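# Sort three grease guns into trays by grease content

## Task

Find which of the three grease guns contains the most grease and which the least. Place the fullest one entirely inside the blue tray and the emptiest one entirely inside the red tray. Leave the remaining gun on the table, touching neither tray and not hanging past the table edge. Every gun must end up lying flat on its side. Guns may be picked up and their parts moved, but each part must be back in its original place at the end.

## Robot and tools

Robot: two seven-joint xArm7 arms, left_arm and right_arm. Each carries a two-finger parallel gripper with a wrist camera. The arms sit on tilted plates joined by one metal frame behind them, and a camera stand stands behind that. Cameras: cam_head_left, cam_head_right, cam_left_wrist, cam_right_wrist, all 672x504.

Frame: scene frame, origin at table-top height midway between the nominal arm bases. +x points out over the table, +y toward left_arm, +z up. Camera image sides do not match arm names. Printed hand poses can be off by a few centimetres, more at long reach.

Gripper geometry: fingers point along the gripper's +z and close along its x. end_effector_position is the midpoint between the pads; fingertips extend 15 mm further. The housing is 146 mm across the closing direction and 50 mm wide, starting 65 mm behind that midpoint. A camera block juts about 11 cm toward the gripper's -y.

The 18-number row, used by execute_actions and move. It is a single flat list covering both arms, each number in [-1, 1]. Numbers 1-9 are left arm: dx, dy, dz, rx, ry, rz, gripper position, force_limit, speed. Numbers 10-18 are the same for the right arm. Always send all 18, even when one arm is idle.
- dx, dy, dz are offsets along the scene axes, not absolute poses. They count from the arm's Hand target at the start of that action or move; 1.0 equals 0.6 m.
- rx, ry, rz form one rotation vector; 1.0 equals 180 degrees. The arm turns about its Hand target position.
- All six zero means hold the current Hand target; this also re-requests it after the arm settled short.
- Gripper position is absolute: +1 fully open (108 mm), about -0.96 pads touching, -1 to grip (closes until blocked).
- force_limit runs from -1 (about 2.5 N per pad after a slow close) to +1 (about 32 N).
- speed runs from -1 (5 mm/s) to +1 (420 mm/s).
- Gripper numbers are commands, so to leave a gripper alone resend its previous three values; 0 is not neutral. Changing force or speed on stopped fingers needs a position change of at least 0.01.

execute_actions(actions, cameras): actions is a list of actions. Each action is up to 15 rows, one per 1/30 s step; a short action repeats its final row. Every row in an action counts from the same start pose, and a repeated offset in a new action moves further. An empty actions list returns all camera images plus the full state. cameras: list of names, ["all"], or [] for none.

move(target, speed, blend, blocking, cameras): straight-line paths to the offsets given as one row, or as up to 15 rows. All rows count from the same starting Hand targets, not from each other. speed is in m/s, 0.002 to 1, default 0.25 (rotation capped at twice that in rad/s); one value overall or one per target. blend in metres rounds corners; 0 stops at each. blocking=false returns early while the move continues. Paths do not avoid obstacles or the other arm, and cap out at 10 s. The result adds a move: line, e.g. done, off_target, moving, held or fault, plus limits (paced = pose clipped, held = steps withheld). done means at rest within 3 mm and 2 degrees; neither done nor off_target says anything about contact.

wait(seconds 0 to 10): lets time pass with commands held. stop(): brakes a running move (fingers keep going). zoom_image(camera, region [x0,y0,x1,y1] pixels, at most 504 square): enlarges part of the latest image from a wrist or head camera. clear_fault(arm): clears a reported torque fault on left_arm or right_arm. read_manual(section): licence text only. finished_scene(scene): ends the current scene irreversibly; give its number, and call nothing more in that reply.

Control behaviour: each step the command is clipped to within 70 mm and 16 degrees of the measured pose, so one action may not arrive. Hand target is the last commanded pose after clipping; grippers often stop short of it. Large wrist turns can swing the elbow. A clearance check withholds commands that bring the arms too close (plates and frame halves count as arm), but it may miss contact.

Reading results: is_grasped 1 means fingers stopped on an object before the commanded position; 0 means moving, reached target, or pads met. width_mm is the pad gap. force_n estimates per-pad force, reading roughly 10 N above actual. Joint velocities 'within noise' means still. Joint torques include the arm's weight and carry offsets. Tool commands show current gripper commands. Step readings list positions at some steps of execute_actions calls.

Avoid: dropping guns or parts, releasing moving parts, striking or pressing hard on the table, trays or other arm, and anything leaving the table. Contact torque at a joint load limit (e.g. wrist pitch 15 N m, elbow 27.9 N m; held weight counts) causes a torque fault that needs clear_fault. Stalling at torque limit 1 s or long overload also faults. Pressing arms into each other, including one gripper squeezing the other's fingers, can fail the task. Motor heat from holding loads or stretched poses gives MOTOR HOT at 65 °C and a braking stop at 80 °C. To end a push, command the Hand target back past the gripper. Objects may occasionally get nudged by outside disturbances.

Each tool is called after "Emit:" as name(argument=value, ...), one argument or row to a line, values as JSON.

## Session

Emit:
execute_actions(
  actions=[],
)

Scene clock: 0.00 s.
left_arm: end_effector_position=(+0.6201, -0.1740, +0.1283) width_mm=108.06 is_grasped=0 force_n=0.00 end_effector_quat_wxyz=(+0.381, -0.399, +0.629, -0.547) | right_arm: end_effector_position=(+0.6549, -0.3865, +0.3528) width_mm=108.05 is_grasped=0 force_n=0.00 end_effector_quat_wxyz=(-0.053, +0.049, +0.989, -0.132)
Joint positions: left_arm=[-0.552 1.497 -0.235 2.084 2.896 1.06 1.678] | right_arm=[0.258 0.104 -0.145 1.559 -0.67 1.43 -0.37]
Joint velocities: within noise
Joint torques (N m): no reading
Motor temperatures (°C): left_arm=[34 35 35 33 32 31 34] | right_arm=[34 39 39 28 32 33 36]
Hand target: left_arm +0.6201, -0.1740, +0.1283; +0.381, -0.399, +0.629, -0.547 | right_arm +0.6549, -0.3865, +0.3528; -0.053, +0.049, +0.989, -0.132
Tool commands: left_gripper/position=+1.0 left_gripper/force_limit=+1.0 left_gripper/speed=+1.0 right_gripper/position=+1.0 right_gripper/force_limit=+1.0 right_gripper/speed=+1.0

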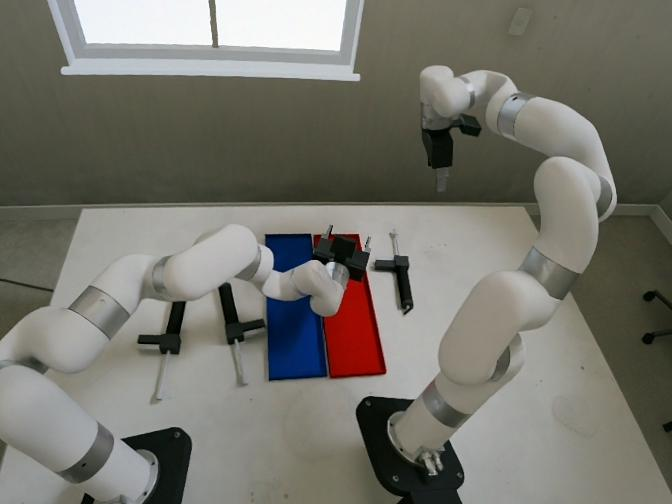

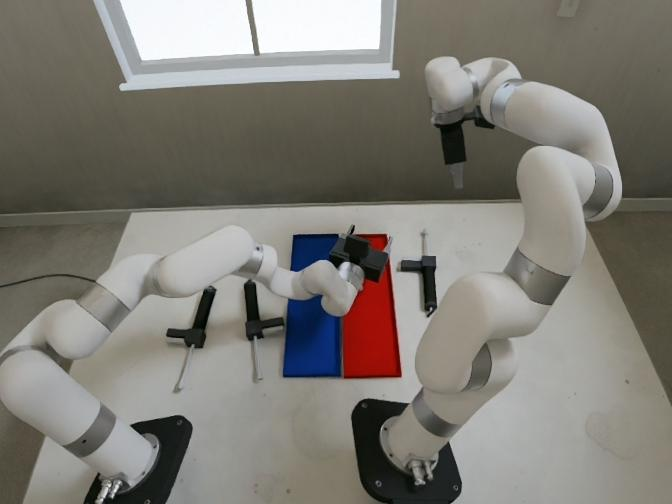

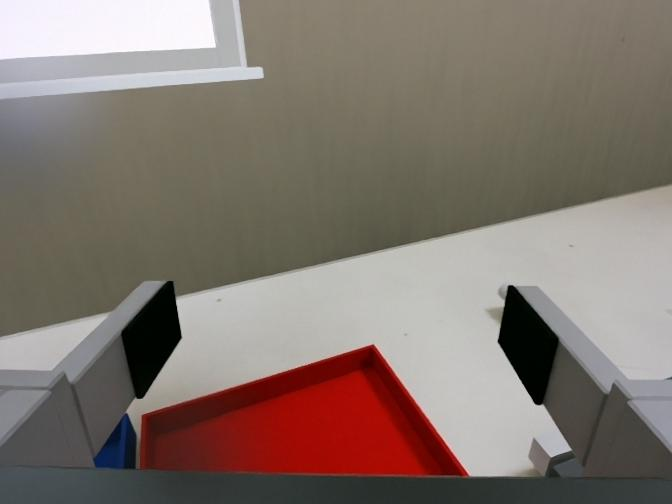

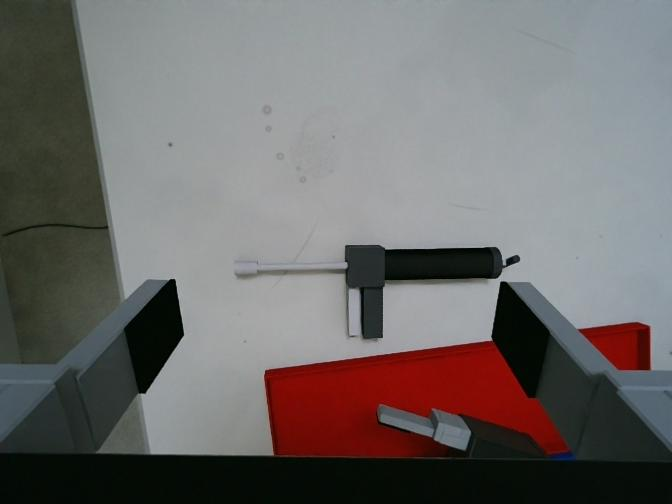

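Emit:
zoom_image(
  camera="cam_right_wrist",
  region=[220, 220, 540, 360],
)

Emit:
zoom_image(
  camera="cam_head_left",
  region=[100, 190, 440, 440],
)

Scaled by 1.575 from the camera's 672x504 image, which has a finer 960x720 frame.

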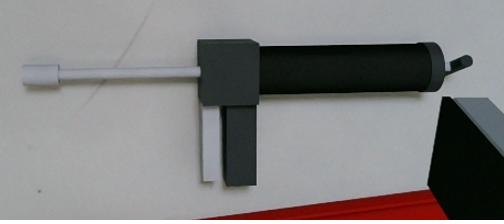

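Scaled by 1.482 from the camera's 672x504 image, which has a finer 960x720 frame.

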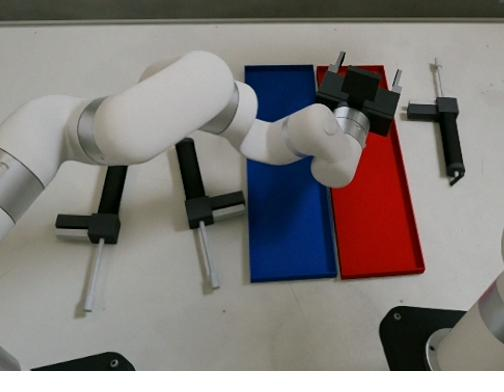

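Emit:
move(
  target=[-0.283,0.88,0.33,0.083,0.46,0.114,1,1,1,-0.38,0.09,-0.22,0,0,0,1,1,1],
  cameras=["all"],
)

Scene clock: 41.10 s.
left_arm: end_effector_position=(+0.4503, +0.3540, +0.3262) width_mm=108.06 is_grasped=0 force_n=0.00 end_effector_quat_wxyz=(-0.001, +0.707, -0.708, +0.000) | right_arm: end_effector_position=(+0.4269, -0.3325, +0.2208) width_mm=108.05 is_grasped=0 force_n=0.00 end_effector_quat_wxyz=(-0.053, +0.049, +0.989, -0.132)
Joint positions: left_arm=[-0.162 -0.384 -0.181 0.75 0.487 1.042 3.337] | right_arm=[0.249 -0.358 -0.135 0.547 -0.871 1.048 0.059]
Joint torques (N m): left_arm=[0.6 -22.04 -4.51 14.45 -2.73 -0.01 1.61] | right_arm=[-1.32 -12.97 10.89 13.29 -1.79 -2 1.23]
Hand target: left_arm +0.4503, +0.3540, +0.3263; -0.001, +0.707, -0.708, +0.000 | right_arm +0.4269, -0.3325, +0.2208; -0.053, +0.049, +0.989, -0.132
Off the commanded pose: left_arm 0.000 m, 0 deg | right_arm 0.000 m, 0 deg.
move: done

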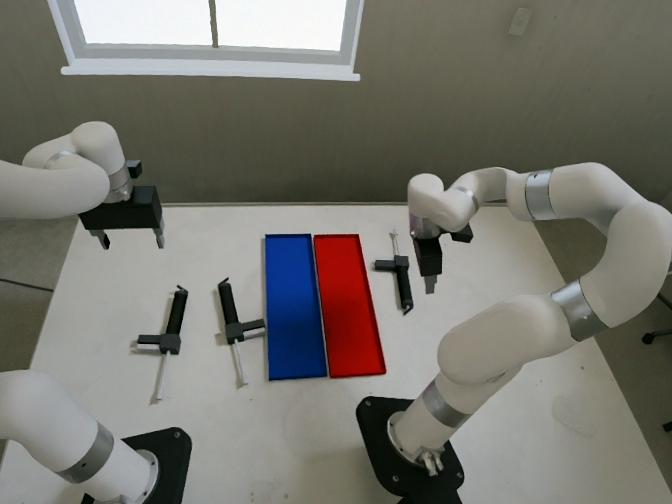

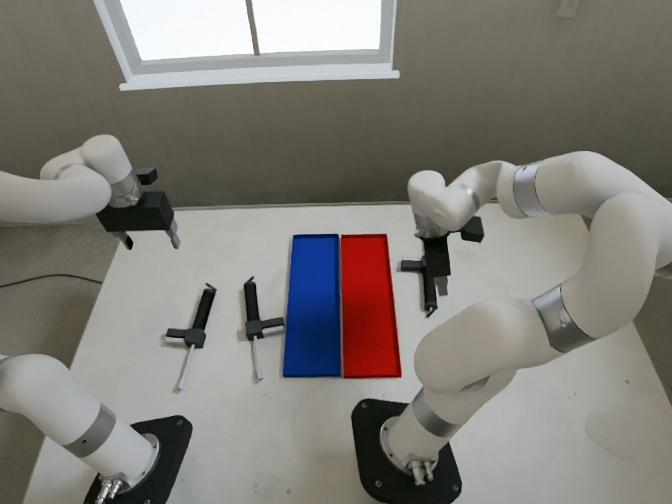

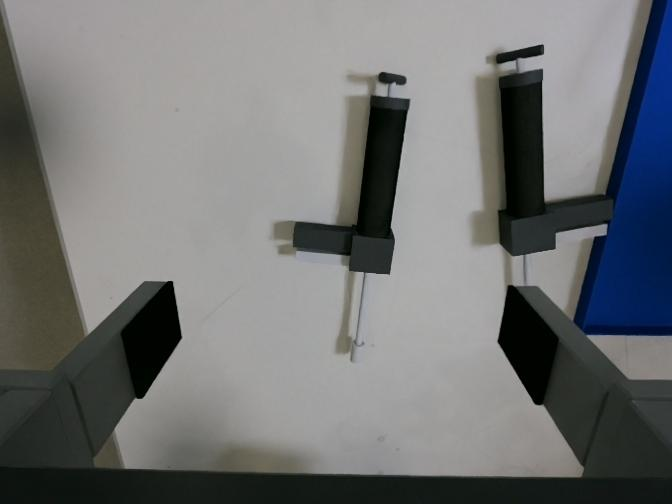

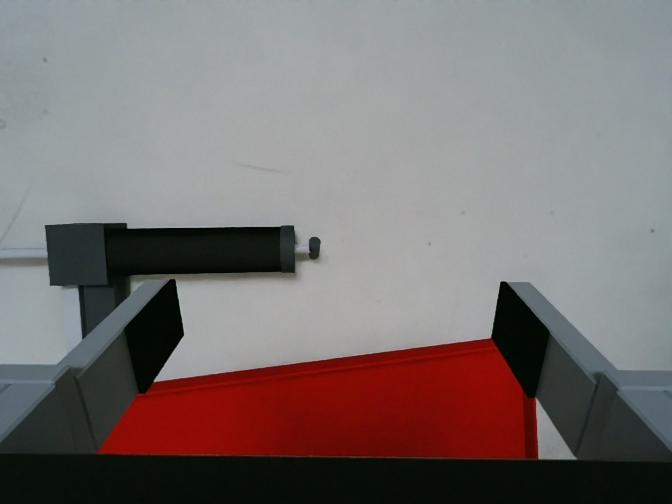

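Emit:
move(
  target=[0,0,0,0,0,0,1,1,1,-0.0155,-0.009,-0.217,0.0352,-0.0945,-0.495,-0.2,1,0.5],
  cameras=["cam_right_wrist","cam_head_right"],
)

Scene clock: 63.73 s.
left_arm: end_effector_position=(+0.4503, +0.3540, +0.3263) width_mm=108.06 is_grasped=0 force_n=0.00 end_effector_quat_wxyz=(-0.001, +0.707, -0.708, +0.000) | right_arm: end_effector_position=(+0.4176, -0.3379, +0.0906) width_mm=42.01 is_grasped=0 force_n=0.00 end_effector_quat_wxyz=(+0.000, +0.740, +0.673, -0.001)
Joint positions: left_arm=[-0.162 -0.384 -0.181 0.75 0.487 1.042 3.337] | right_arm=[-0.053 -0.046 -0.314 0.483 -1.237 0.307 1.718]
Joint torques (N m): left_arm=[0.6 -21.95 -5.6 14.44 -1.66 -1.59 -0.48] | right_arm=[-1.41 -8.67 5.97 12.91 -1.61 -2.7 1.2]
Hand target: left_arm +0.4503, +0.3540, +0.3263; -0.001, +0.707, -0.708, +0.000 | right_arm +0.4176, -0.3379, +0.0906; +0.000, +0.740, +0.673, -0.001
Off the commanded pose: left_arm 0.000 m, 0 deg | right_arm 0.000 m, 0 deg.
move: done
Images, in order (width x height): cam_head_right 672x504, cam_right_wrist 672x504.

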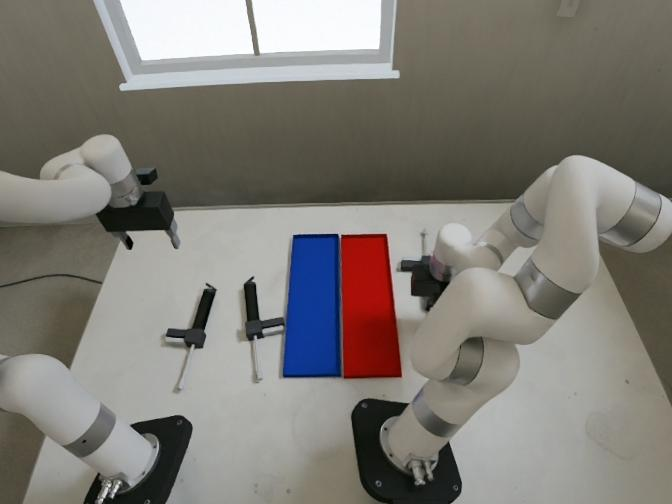

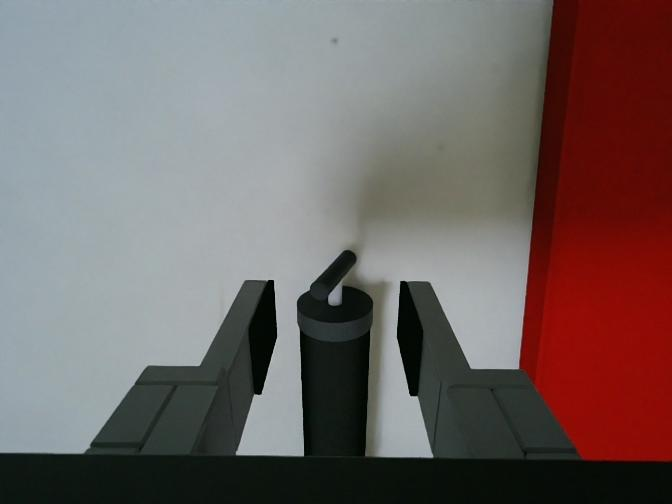

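Emit:
move(
  target=[
    [0,0,0,0,0,0,1,1,1,0,0,-0.114,0,0,0,-0.2,0,0],
    [0,0,0,0,0,0,1,1,1,0,0,-0.114,0,0,0,-1,0,-0.6],
  ],
  speed=0.12,
  cameras=["cam_right_wrist"],
)

Scene clock: 69.33 s.
left_arm: end_effector_position=(+0.4503, +0.3540, +0.3263) width_mm=108.06 is_grasped=0 force_n=0.00 end_effector_quat_wxyz=(-0.001, +0.707, -0.708, +0.000) | right_arm: end_effector_position=(+0.4176, -0.3379, +0.0222) width_mm=8.21 is_grasped=1 force_n=32.52 end_effector_quat_wxyz=(+0.000, +0.740, +0.673, -0.001)
Joint positions: left_arm=[-0.162 -0.384 -0.181 0.75 0.487 1.042 3.337] | right_arm=[-0.091 0.259 -0.356 0.665 -1.628 0.167 2.104]
Joint torques (N m): left_arm=[0.21 -22 -6.48 14.39 -0.79 -2.55 -0.99] | right_arm=[15.2 -11.71 4.77 9.3 -1.65 -2.55 1.29]
Hand target: left_arm +0.4503, +0.3540, +0.3263; -0.001, +0.707, -0.708, +0.000 | right_arm +0.4176, -0.3379, +0.0222; +0.000, +0.740, +0.673, -0.001
Off the commanded pose: left_arm 0.000 m, 0 deg | right_arm 0.000 m, 0 deg.
move: done
Images, in order (width x height): cam_right_wrist 672x504.

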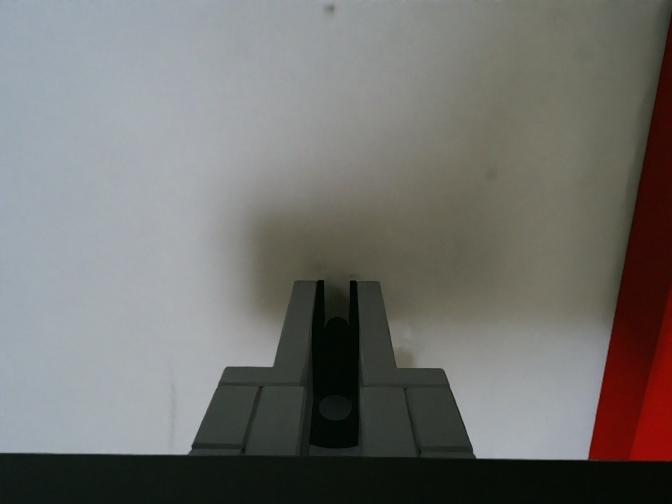

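Emit:
move(
  target=[0,0,0,0,0,0,1,1,1,-0.0663,0.0063,0,0,0,0,-1,0,-0.6],
  speed=0.05,
  cameras=["cam_head_left"],
)

Emit:
zoom_image(
  camera="cam_head_left",
  region=[340, 220, 460, 320],
)

Scene clock: 75.10 s.
left_arm: end_effector_position=(+0.4503, +0.3540, +0.3263) width_mm=108.06 is_grasped=0 force_n=0.00 end_effector_quat_wxyz=(-0.001, +0.707, -0.708, +0.000) | right_arm: end_effector_position=(+0.3779, -0.3341, +0.0222) width_mm=8.21 is_grasped=1 force_n=32.36 end_effector_quat_wxyz=(+0.000, +0.740, +0.673, -0.001)
Joint positions: left_arm=[-0.162 -0.384 -0.181 0.75 0.487 1.042 3.337] | right_arm=[-0.116 0.236 -0.356 0.602 -1.909 0.172 2.361]
Joint torques (N m): left_arm=[-0.03 -21.89 -6.88 14.38 -0.04 -3.59 -0.96] | right_arm=[-0.8 -16.4 6.29 -1.31 -1.7 -0.52 1.28]
Hand target: left_arm +0.4503, +0.3540, +0.3263; -0.001, +0.707, -0.708, +0.000 | right_arm +0.3779, -0.3341, +0.0222; +0.000, +0.740, +0.673, -0.001
Off the commanded pose: left_arm 0.000 m, 0 deg | right_arm 0.000 m, 0 deg.
move: done
Images, in order (width x height): cam_head_left 672x504.

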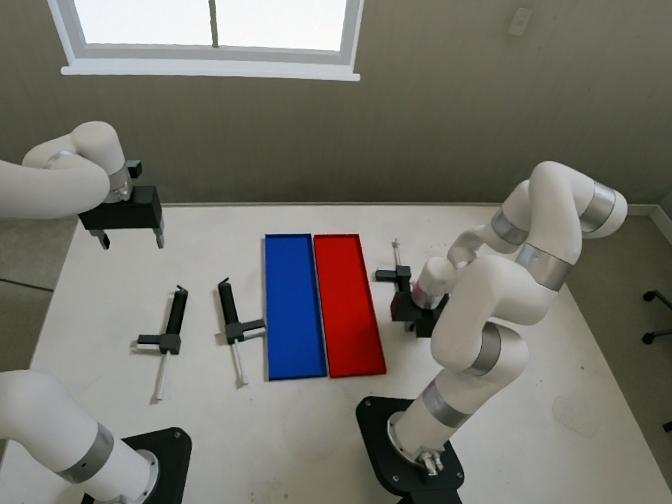

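Scaled by 4.200 from the camera's 672x504 image, which has a finer 960x720 frame.

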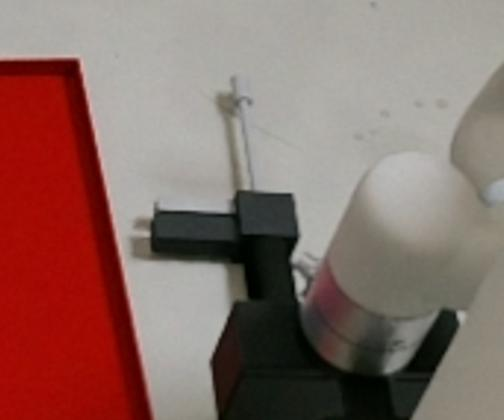

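Emit:
move(
  target=[
    [0,0,0,0,0,0,1,1,1,0,0,0,0,0,0,0.1,0,0],
    [0,0,0,0,0,0,1,1,1,0,0,0.18,0,0,0,0.1,0,0],
    [0,0,0,0,0,0,1,1,1,0.1,-0.01,0.18,0,0,0.5,0.1,0,0],
    [0,0,0,0,0,0,1,1,1,0.203,-0.019,0.1,0,0,1,0.1,0,0],
  ],
  speed=[0.2,0.3,0.6,0.6],
  blend=[0,0.02,0.03,0],
  cameras=["cam_right_wrist","cam_head_left"],
)

Scene clock: 98.00 s.
left_arm: end_effector_position=(+0.4503, +0.3540, +0.3263) width_mm=108.06 is_grasped=0 force_n=0.00 end_effector_quat_wxyz=(-0.001, +0.707, -0.708, +0.000) | right_arm: end_effector_position=(+0.4997, -0.3455, +0.0822) width_mm=58.50 is_grasped=0 force_n=0.00 end_effector_quat_wxyz=(+0.001, -0.673, +0.740, +0.000)
Joint positions: left_arm=[-0.162 -0.384 -0.181 0.75 0.487 1.042 3.337] | right_arm=[0.123 0.121 -0.42 0.717 -0.907 0.331 -1.671]
Joint torques (N m): left_arm=[-1.11 -21.69 -7.65 14.42 1 -5.28 -1.02] | right_arm=[1.04 -11.17 8.1 16.29 1.49 -0.46 -1.63]
Hand target: left_arm +0.4503, +0.3540, +0.3263; -0.001, +0.707, -0.708, +0.000 | right_arm +0.4997, -0.3455, +0.0822; +0.001, -0.673, +0.740, +0.000
Off the commanded pose: left_arm 0.000 m, 0 deg | right_arm 0.000 m, 0 deg.
move: done
Images, in order (width x height): cam_head_left 672x504, cam_right_wrist 672x504.

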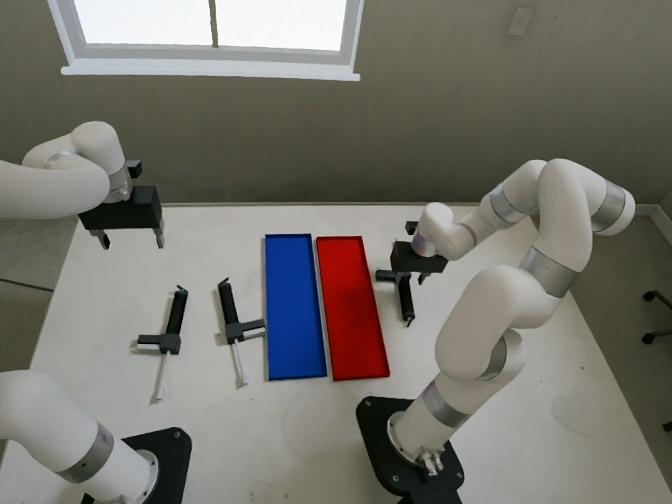

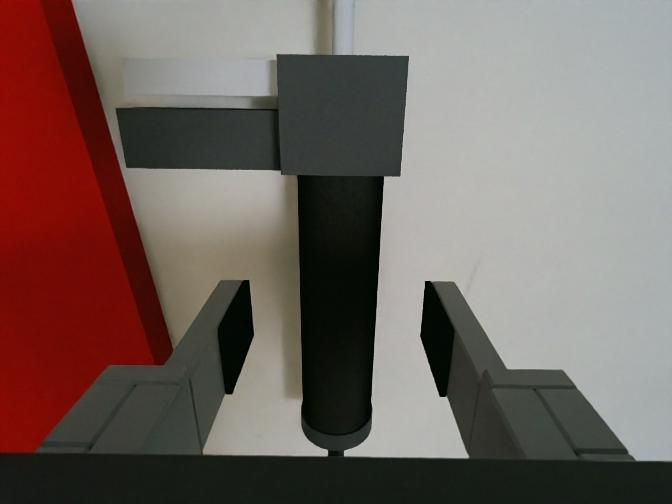

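Emit:
move(
  target=[
    [0,0,0,0,0,0,1,1,1,0.058,-0.0055,-0.06,0,0,0,0.1,0,0],
    [0,0,0,0,0,0,1,1,1,0.058,-0.0055,-0.1,0,0,0,0.1,0,0],
    [0,0,0,0,0,0,1,1,1,0.058,-0.0055,-0.1,0,0,0,-1,0.6,-0.5],
    [0,0,0,0,0,0,1,1,1,0.058,-0.0055,0.25,0,0,0,-1,0.6,-0.5],
  ],
  speed=[0.2,0.1,0.1,0.2],
  cameras=["cam_right_wrist","cam_head_left"],
)

Scene clock: 104.60 s.
left_arm: end_effector_position=(+0.4503, +0.3540, +0.3263) width_mm=108.06 is_grasped=0 force_n=0.00 end_effector_quat_wxyz=(-0.001, +0.707, -0.708, +0.000) | right_arm: end_effector_position=(+0.5527, -0.3555, +0.0623) width_mm=58.50 is_grasped=0 force_n=0.00 end_effector_quat_wxyz=(+0.022, -0.665, +0.746, -0.016)
Joint positions: left_arm=[-0.162 -0.384 -0.181 0.75 0.487 1.042 3.337] | right_arm=[0.084 0.267 -0.399 0.875 -0.802 0.26 -1.743]
Joint torques (N m): left_arm=[-1.88 -22.02 -8.07 14.37 0.95 -5.74 -1.03] | right_arm=[5.75 -19.81 2.27 13.01 -0.02 -1.05 -0.13]
Hand target: left_arm +0.4503, +0.3540, +0.3263; -0.001, +0.707, -0.708, +0.000 | right_arm +0.5527, -0.3555, +0.0623; +0.022, -0.665, +0.746, -0.016 (not the last commanded pose)
Tool commands: left_gripper/position=+1.0 left_gripper/force_limit=+1.0 left_gripper/speed=+1.0 right_gripper/position=+0.1 right_gripper/force_limit=+0.0 right_gripper/speed=+0.0
Off the commanded pose: left_arm 0.000 m, 0 deg | right_arm 0.171 m, 3 deg.
TORQUE FAULT: the external load on joint 2 (shoulder) of the right arm reached its load limit, and that arm stopped. The contact can be on any part of that arm beyond that joint, not only on its tool. A torque fault puts only its own arm into a fault stop. That arm's remaining commands of this call were not run. The hold on joint 2 (shoulder) of that arm was moved back by the arm itself, up to 3 degrees, as the stop began. That arm is still stopped at the end of this call. While its stop runs, that arm, its gripper or tool too, takes no new command.
CLEAR FAULT: the right arm stays stopped (state 4) until you call clear_fault(arm="right_arm").
End effector pose when the fault began: right_arm: position (+0.5360, -0.3482, +0.0419), quat_wxyz (+0.003, -0.673, +0.739, -0.001)
Joint positions when the fault began: right_arm=[0.084 0.318 -0.4 0.875 -0.802 0.262 -1.743]
move: fault (right_arm); path passed 1 of 4 targets; target 3's new numbers were not sent
Images, in order (width x height): cam_head_left 672x504, cam_right_wrist 672x504.

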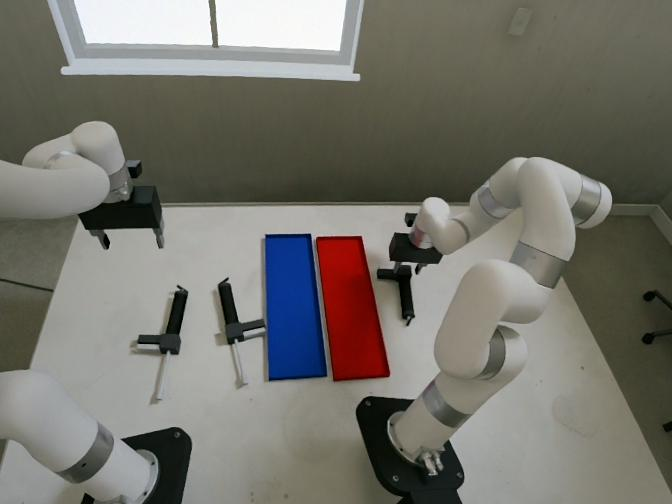

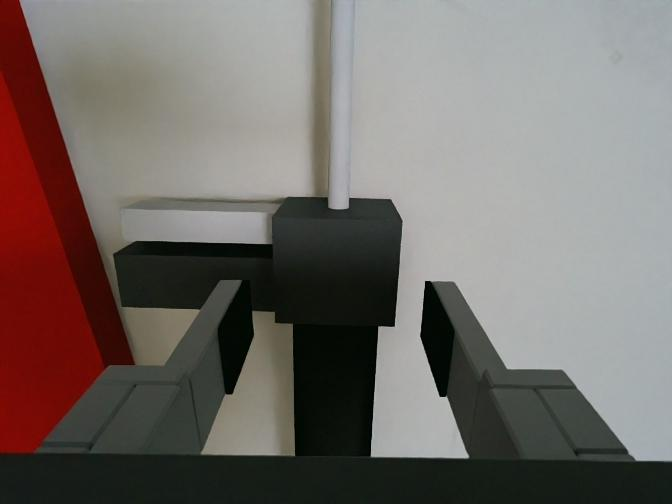

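Emit:
clear_fault(
  arm="right_arm",
)

Emit:
move(
  target=[
    [0,0,0,0,0,0,1,1,1,0,0,0.04,-0.0245,0,0,0.1,0,0],
    [0,0,0,0,0,0,1,1,1,-0.079,0.01,0.04,0,0,0,0.1,0,0],
  ],
  cameras=["cam_right_wrist","cam_head_left"],
)

Scene clock: 109.53 s.
left_arm: end_effector_position=(+0.4503, +0.3540, +0.3263) width_mm=108.06 is_grasped=0 force_n=0.00 end_effector_quat_wxyz=(-0.001, +0.707, -0.708, +0.000) | right_arm: end_effector_position=(+0.5527, -0.3555, +0.0623) width_mm=58.50 is_grasped=0 force_n=0.00 end_effector_quat_wxyz=(+0.022, -0.665, +0.746, -0.016)
Joint positions: left_arm=[-0.162 -0.384 -0.181 0.75 0.487 1.042 3.337] | right_arm=[0.084 0.267 -0.399 0.875 -0.802 0.26 -1.743]
Joint torques (N m): left_arm=[-2.12 -22.16 -8.81 14.47 0.7 -5.89 -0.88] | right_arm=[5.65 -19.93 2.28 13.07 0.02 -1.05 -0.15]
Hand target: left_arm +0.4503, +0.3540, +0.3263; -0.001, +0.707, -0.708, +0.000 | right_arm +0.5527, -0.3555, +0.0623; +0.022, -0.665, +0.746, -0.016 (not the last commanded pose)
Tool commands: left_gripper/position=+1.0 left_gripper/force_limit=+1.0 left_gripper/speed=+1.0 right_gripper/position=+0.1 right_gripper/force_limit=+0.0 right_gripper/speed=+0.0
Off the commanded pose: left_arm 0.000 m, 0 deg | right_arm 0.171 m, 3 deg.
TORQUE FAULT, CONTINUED: the right arm's stop, for the torque fault of joint 2 (shoulder) that an earlier result reported, is over. The call counts as one of the actions that you can send in this scene. The hold on joint 2 (shoulder) of that arm was moved back by the arm itself, up to 3 degrees, as the stop began. That arm's target is now where it stood when the stop ended, not its last command. That arm's gripper keeps its grip as last carried out, and that arm accepts commands again: back off and push less far.
CLEAR FAULT: your call cleared the right arm's torque fault. If a joint's load stays at its limit, that arm stops again at once.

Scene clock: 110.87 s.
left_arm: end_effector_position=(+0.4503, +0.3540, +0.3263) width_mm=108.06 is_grasped=0 force_n=0.00 end_effector_quat_wxyz=(-0.001, +0.707, -0.708, +0.000) | right_arm: end_effector_position=(+0.5053, -0.3495, +0.0863) width_mm=58.50 is_grasped=0 force_n=0.00 end_effector_quat_wxyz=(+0.022, -0.666, +0.746, -0.016)
Joint positions: left_arm=[-0.162 -0.384 -0.181 0.75 0.487 1.042 3.337] | right_arm=[0.137 0.108 -0.46 0.706 -0.985 0.274 -1.602]
Joint torques (N m): left_arm=[-2.4 -21.73 -8.59 14.35 1.01 -5.62 -0.85] | right_arm=[0.81 -17.55 2.34 7.56 -1.46 -2.85 1.34]
Hand target: left_arm +0.4503, +0.3540, +0.3263; -0.001, +0.707, -0.708, +0.000 | right_arm +0.5053, -0.3495, +0.0863; +0.022, -0.665, +0.746, -0.016
Off the commanded pose: left_arm 0.000 m, 0 deg | right_arm 0.000 m, 0 deg.
move: done
Images, in order (width x height): cam_head_left 672x504, cam_right_wrist 672x504.

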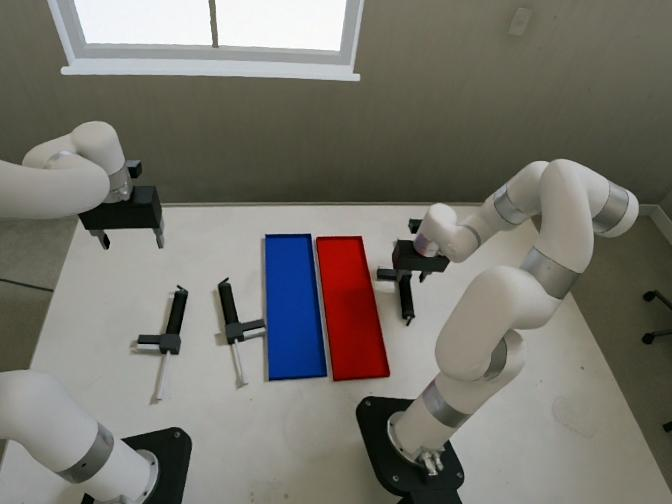

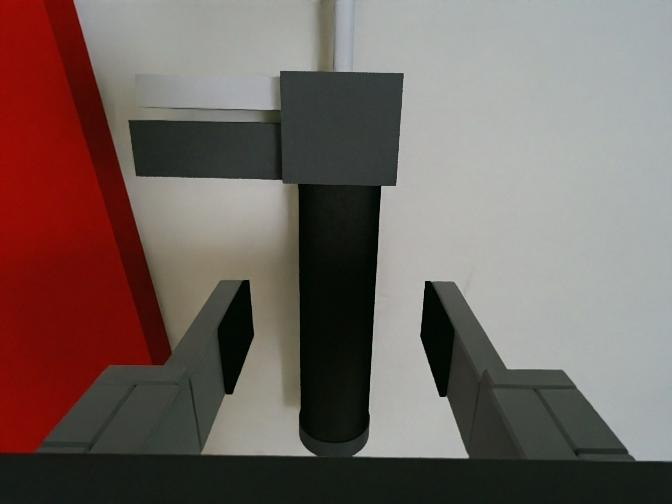

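Emit:
move(
  target=[
    [0,0,0,0,0,0,1,1,1,0,0,-0.107,0,0,0,0.1,0,0],
    [0,0,0,0,0,0,1,1,1,0,0,-0.107,0,0,0,-1,0.6,-0.5],
    [0,0,0,0,0,0,1,1,1,0,0,0.3,0,0,0,-1,0.6,-0.5],
  ],
  speed=[0.1,0.1,0.2],
  cameras=["cam_right_wrist","cam_head_left"],
)

Scene clock: 118.93 s.
left_arm: end_effector_position=(+0.4503, +0.3540, +0.3263) width_mm=108.06 is_grasped=0 force_n=0.00 end_effector_quat_wxyz=(-0.001, +0.707, -0.708, +0.000) | right_arm: end_effector_position=(+0.5053, -0.3495, +0.2662) width_mm=35.23 is_grasped=1 force_n=41.94 end_effector_quat_wxyz=(+0.022, -0.665, +0.746, -0.016)
Joint positions: left_arm=[-0.162 -0.384 -0.181 0.75 0.487 1.042 3.337] | right_arm=[0.282 -0.438 -0.296 0.677 -0.712 0.862 -1.805]
Joint torques (N m): left_arm=[-2.92 -21.62 -9.65 14.13 0.44 -5.72 -0.92] | right_arm=[13.89 -14.25 13.93 26.96 1.4 -1.12 -1.71]
Hand target: left_arm +0.4503, +0.3540, +0.3263; -0.001, +0.707, -0.708, +0.000 | right_arm +0.5053, -0.3495, +0.2663; +0.022, -0.665, +0.746, -0.016
Off the commanded pose: left_arm 0.000 m, 0 deg | right_arm 0.000 m, 0 deg.
move: done
Images, in order (width x height): cam_head_left 672x504, cam_right_wrist 672x504.

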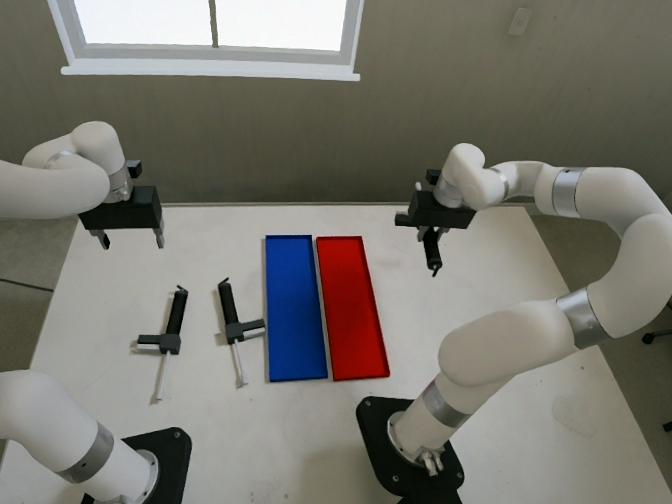

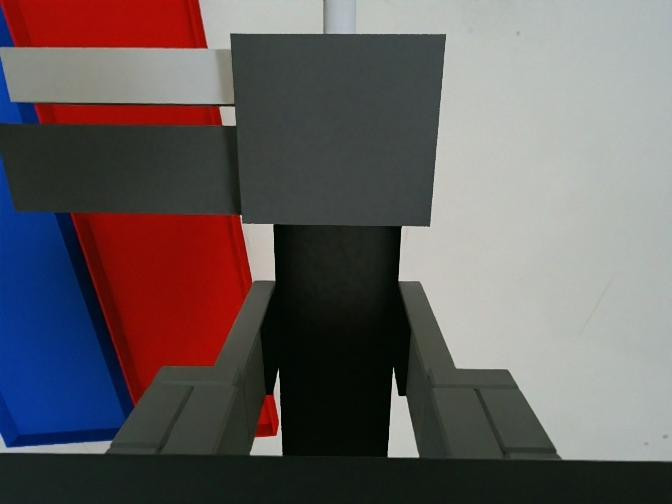

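Emit:
move(
  target=[0.083,-0.257,0.04,0,0,0.5,1,1,1,-0.009,0.416,0.056,0,0,-0.464,-1,0.6,-0.5],
  speed=0.3,
  cameras=["all"],
)

Scene clock: 134.30 s.
left_arm: end_effector_position=(+0.5001, +0.1998, +0.3503) width_mm=108.06 is_grasped=0 force_n=0.00 end_effector_quat_wxyz=(-0.001, +1.000, -0.001, -0.001) | right_arm: end_effector_position=(+0.4999, -0.0999, +0.2999) width_mm=35.24 is_grasped=1 force_n=41.88 end_effector_quat_wxyz=(+0.006, +0.000, +1.000, -0.026)
Joint positions: left_arm=[-0.153 0.074 -0.495 1.163 0.581 1.192 1.439] | right_arm=[0.368 -0.001 0.22 0.946 -0.639 1.064 0.208]
Joint torques (N m): left_arm=[-14.73 -21.54 -15.88 14.07 2.65 0.2 -1.59] | right_arm=[21.49 -12.89 14.17 28.1 -1.88 -0.46 1.24]
Hand target: left_arm +0.5001, +0.1998, +0.3503; -0.001, +1.000, -0.001, -0.001 | right_arm +0.4999, -0.0999, +0.2999; +0.006, +0.000, +1.000, -0.026
Off the commanded pose: left_arm 0.000 m, 0 deg | right_arm 0.000 m, 0 deg.
move: done

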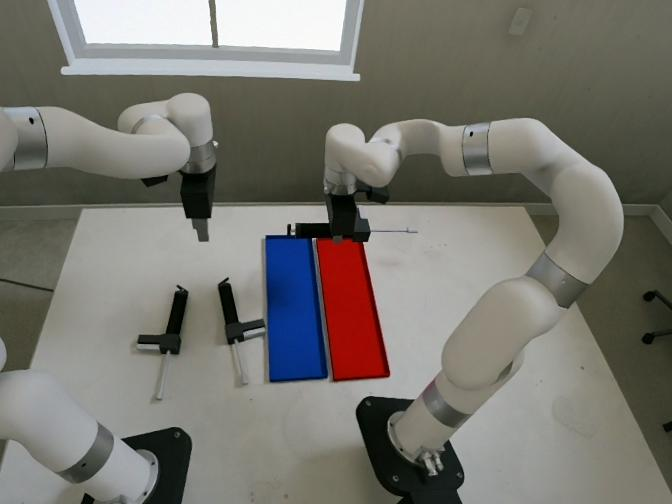

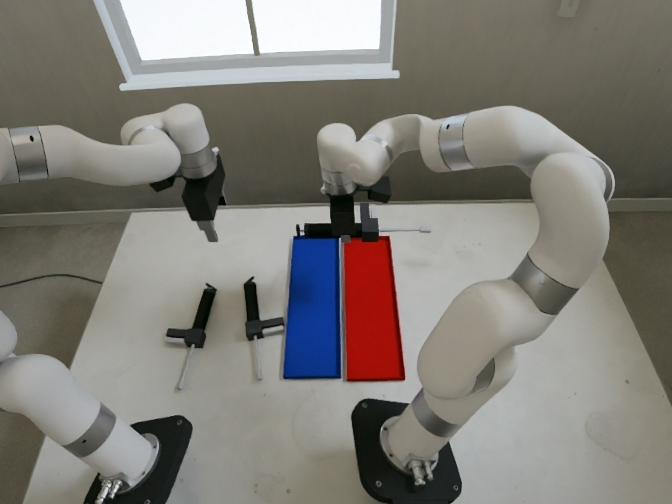

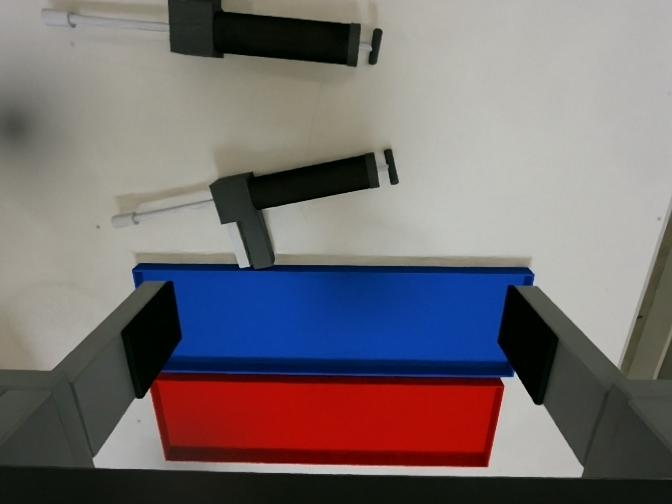

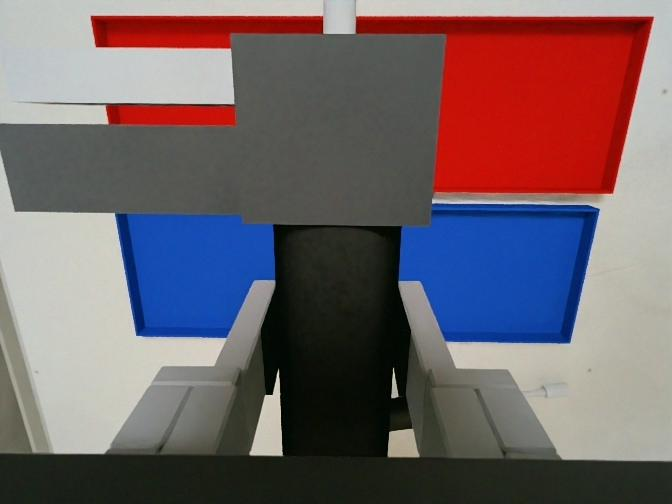

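Emit:
move(
  target=[0,-0.133,0.033,0,0,0,-0.2,1,0.5,0,0,0,0,0,0,-1,0.6,-0.5],
  cameras=["cam_left_wrist"],
)

Scene clock: 140.23 s.
left_arm: end_effector_position=(+0.5002, +0.1201, +0.3701) width_mm=42.01 is_grasped=0 force_n=0.00 end_effector_quat_wxyz=(-0.001, +1.000, -0.001, -0.001) | right_arm: end_effector_position=(+0.4999, -0.0999, +0.2999) width_mm=35.24 is_grasped=1 force_n=41.88 end_effector_quat_wxyz=(+0.006, +0.000, +1.000, -0.026)
Joint positions: left_arm=[-0.279 0.292 -0.55 1.385 0.661 1.323 1.282] | right_arm=[0.368 -0.001 0.22 0.946 -0.639 1.064 0.208]
Joint torques (N m): left_arm=[-15.92 -25.16 -16.65 13.05 2.66 0.17 -1.38] | right_arm=[21.36 -12.98 14.35 28.18 -1.74 -0.76 1.15]
Hand target: left_arm +0.5001, +0.1200, +0.3701; -0.001, +1.000, -0.001, -0.001 | right_arm +0.4999, -0.0999, +0.2999; +0.006, +0.000, +1.000, -0.026
Off the commanded pose: left_arm 0.000 m, 0 deg | right_arm 0.000 m, 0 deg.
move: done
Images, in order (width x height): cam_left_wrist 672x504.

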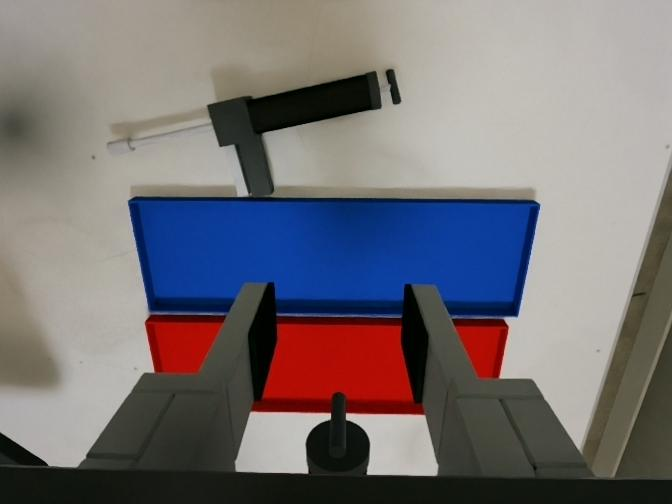

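Emit:
move(
  target=[
    [0.004,-0.154,0,0,0,0,-0.2,1,0.5,0,0,0,0,0,0,-1,0.6,-0.5],
    [0.004,-0.154,-0.117,0,0,0,-0.2,1,0.5,0,0,0,0,0,0,-1,0.6,-0.5],
    [0.004,-0.154,-0.117,0,0,0,-1,1,-0.5,0,0,0,0,0,0,-1,0.6,-0.5],
  ],
  speed=0.12,
  cameras=["all"],
)

Scene clock: 150.57 s.
left_arm: end_effector_position=(+0.5026, +0.0278, +0.2996) width_mm=0.00 is_grasped=0 force_n=50.34 end_effector_quat_wxyz=(-0.001, +1.000, -0.001, -0.001) | right_arm: end_effector_position=(+0.4999, -0.1000, +0.2999) width_mm=35.25 is_grasped=1 force_n=41.04 end_effector_quat_wxyz=(+0.006, +0.001, +1.000, -0.026)
Joint positions: left_arm=[-0.402 0.62 -0.508 1.572 0.811 1.286 1.135] | right_arm=[0.368 -0.001 0.22 0.946 -0.639 1.065 0.208]
Joint torques (N m): left_arm=[-14.62 -33.96 -21.15 12.68 0.5 -5.91 -1.47] | right_arm=[22.65 -12.96 16.13 19.67 1.54 -3.34 -1.12]
Hand target: left_arm +0.5025, +0.0276, +0.2999; -0.001, +1.000, -0.001, -0.001 | right_arm +0.4999, -0.0999, +0.2999; +0.006, +0.000, +1.000, -0.026
Off the commanded pose: left_arm 0.000 m, 0 deg | right_arm 0.000 m, 0 deg.
move: done

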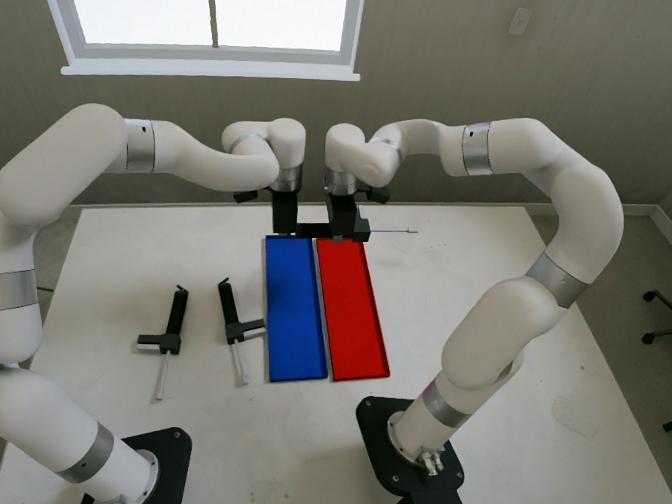

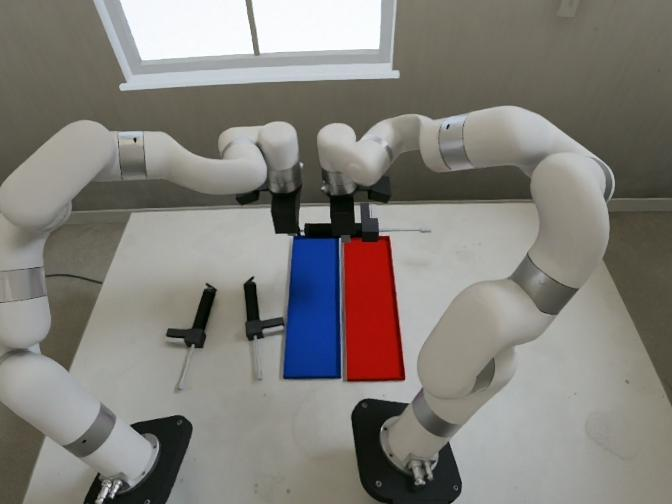

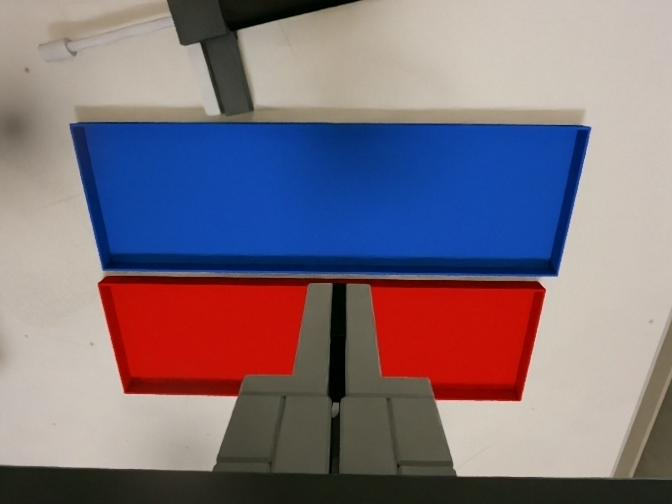

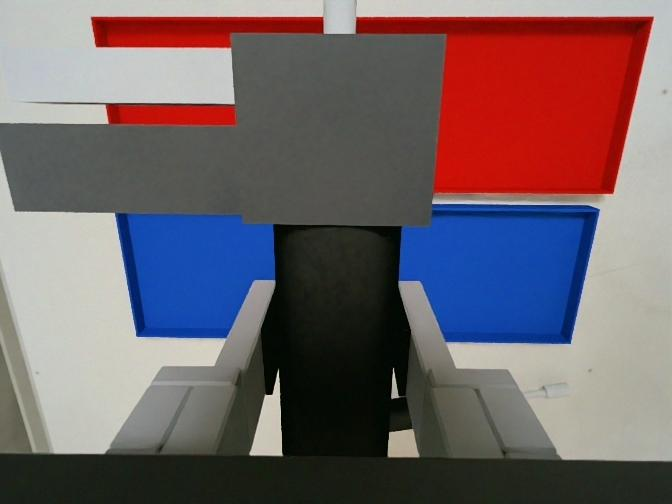

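Emit:
zoom_image(
  camera="cam_left_wrist",
  region=[270, 360, 400, 470],
)

Emit:
zoom_image(
  camera="cam_head_right",
  region=[230, 170, 450, 300],
)

Scaled by 3.877 from the camera's 672x504 image, which has a finer 960x720 frame.

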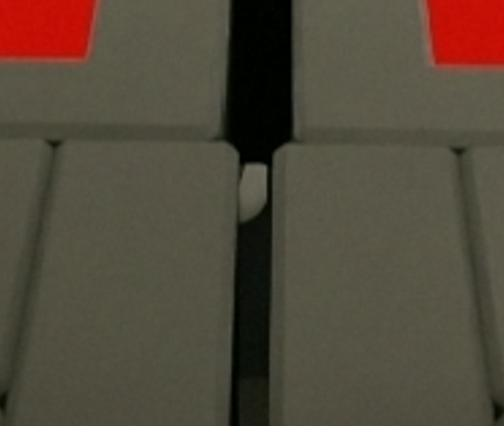

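Scaled by 2.291 from the camera's 672x504 image, which has a finer 960x720 frame.

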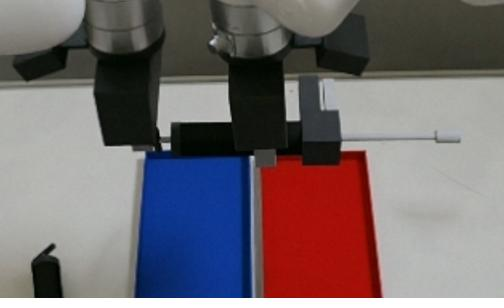

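Emit:
move(
  target=[
    [0,0,0,0,0,0,-0.5,1,0.5,0,0,0,0,0,0,-1,0.6,-0.5],
    [0,-0.015,0,0,0,0,-0.5,1,0.5,0,0,0,0,0,0,-1,0.6,-0.5],
    [0,-0.015,0,0,0,0,-1,0.5,-0.5,0,0,0,0,0,0,-1,0.6,-0.5],
  ],
  speed=0.1,
  cameras=["cam_head_right"],
)

Emit:
zoom_image(
  camera="cam_head_right",
  region=[230, 170, 450, 300],
)

Scene clock: 164.73 s.
left_arm: end_effector_position=(+0.5024, +0.0186, +0.2998) width_mm=8.18 is_grasped=1 force_n=43.54 end_effector_quat_wxyz=(-0.001, +1.000, -0.001, -0.001) | right_arm: end_effector_position=(+0.5000, -0.1000, +0.2999) width_mm=35.29 is_grasped=1 force_n=43.94 end_effector_quat_wxyz=(+0.006, +0.001, +1.000, -0.026)
Joint positions: left_arm=[-0.421 0.647 -0.505 1.605 0.816 1.298 1.13] | right_arm=[0.368 -0.001 0.22 0.947 -0.639 1.064 0.208]
Joint torques (N m): left_arm=[-10.04 -39.66 -12.48 14.81 2.64 -4.26 -1.38] | right_arm=[16.58 -13.89 15.58 12.62 -0.23 -0.51 -1.56]
Hand target: left_arm +0.5025, +0.0186, +0.2999; -0.001, +1.000, -0.001, -0.001 | right_arm +0.4999, -0.0999, +0.2999; +0.006, +0.000, +1.000, -0.026
Off the commanded pose: left_arm 0.000 m, 0 deg | right_arm 0.000 m, 0 deg.
move: done
Images, in order (width x height): cam_head_right 672x504.

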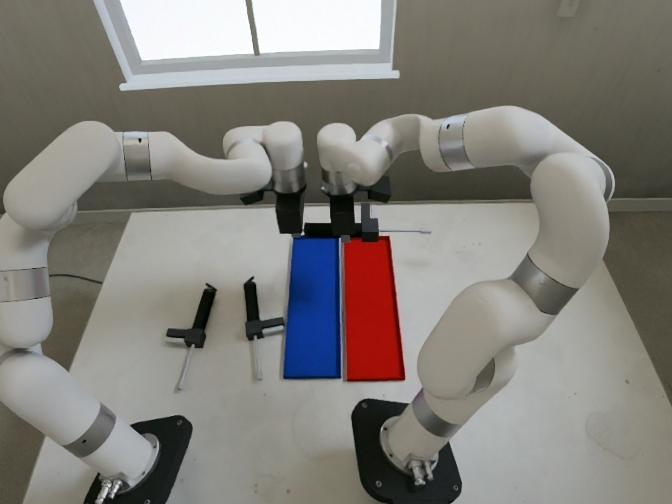

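Scaled by 2.291 from the camera's 672x504 image, which has a finer 960x720 frame.

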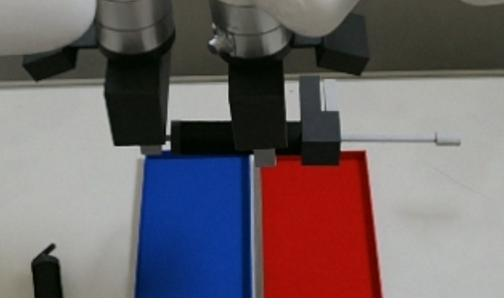

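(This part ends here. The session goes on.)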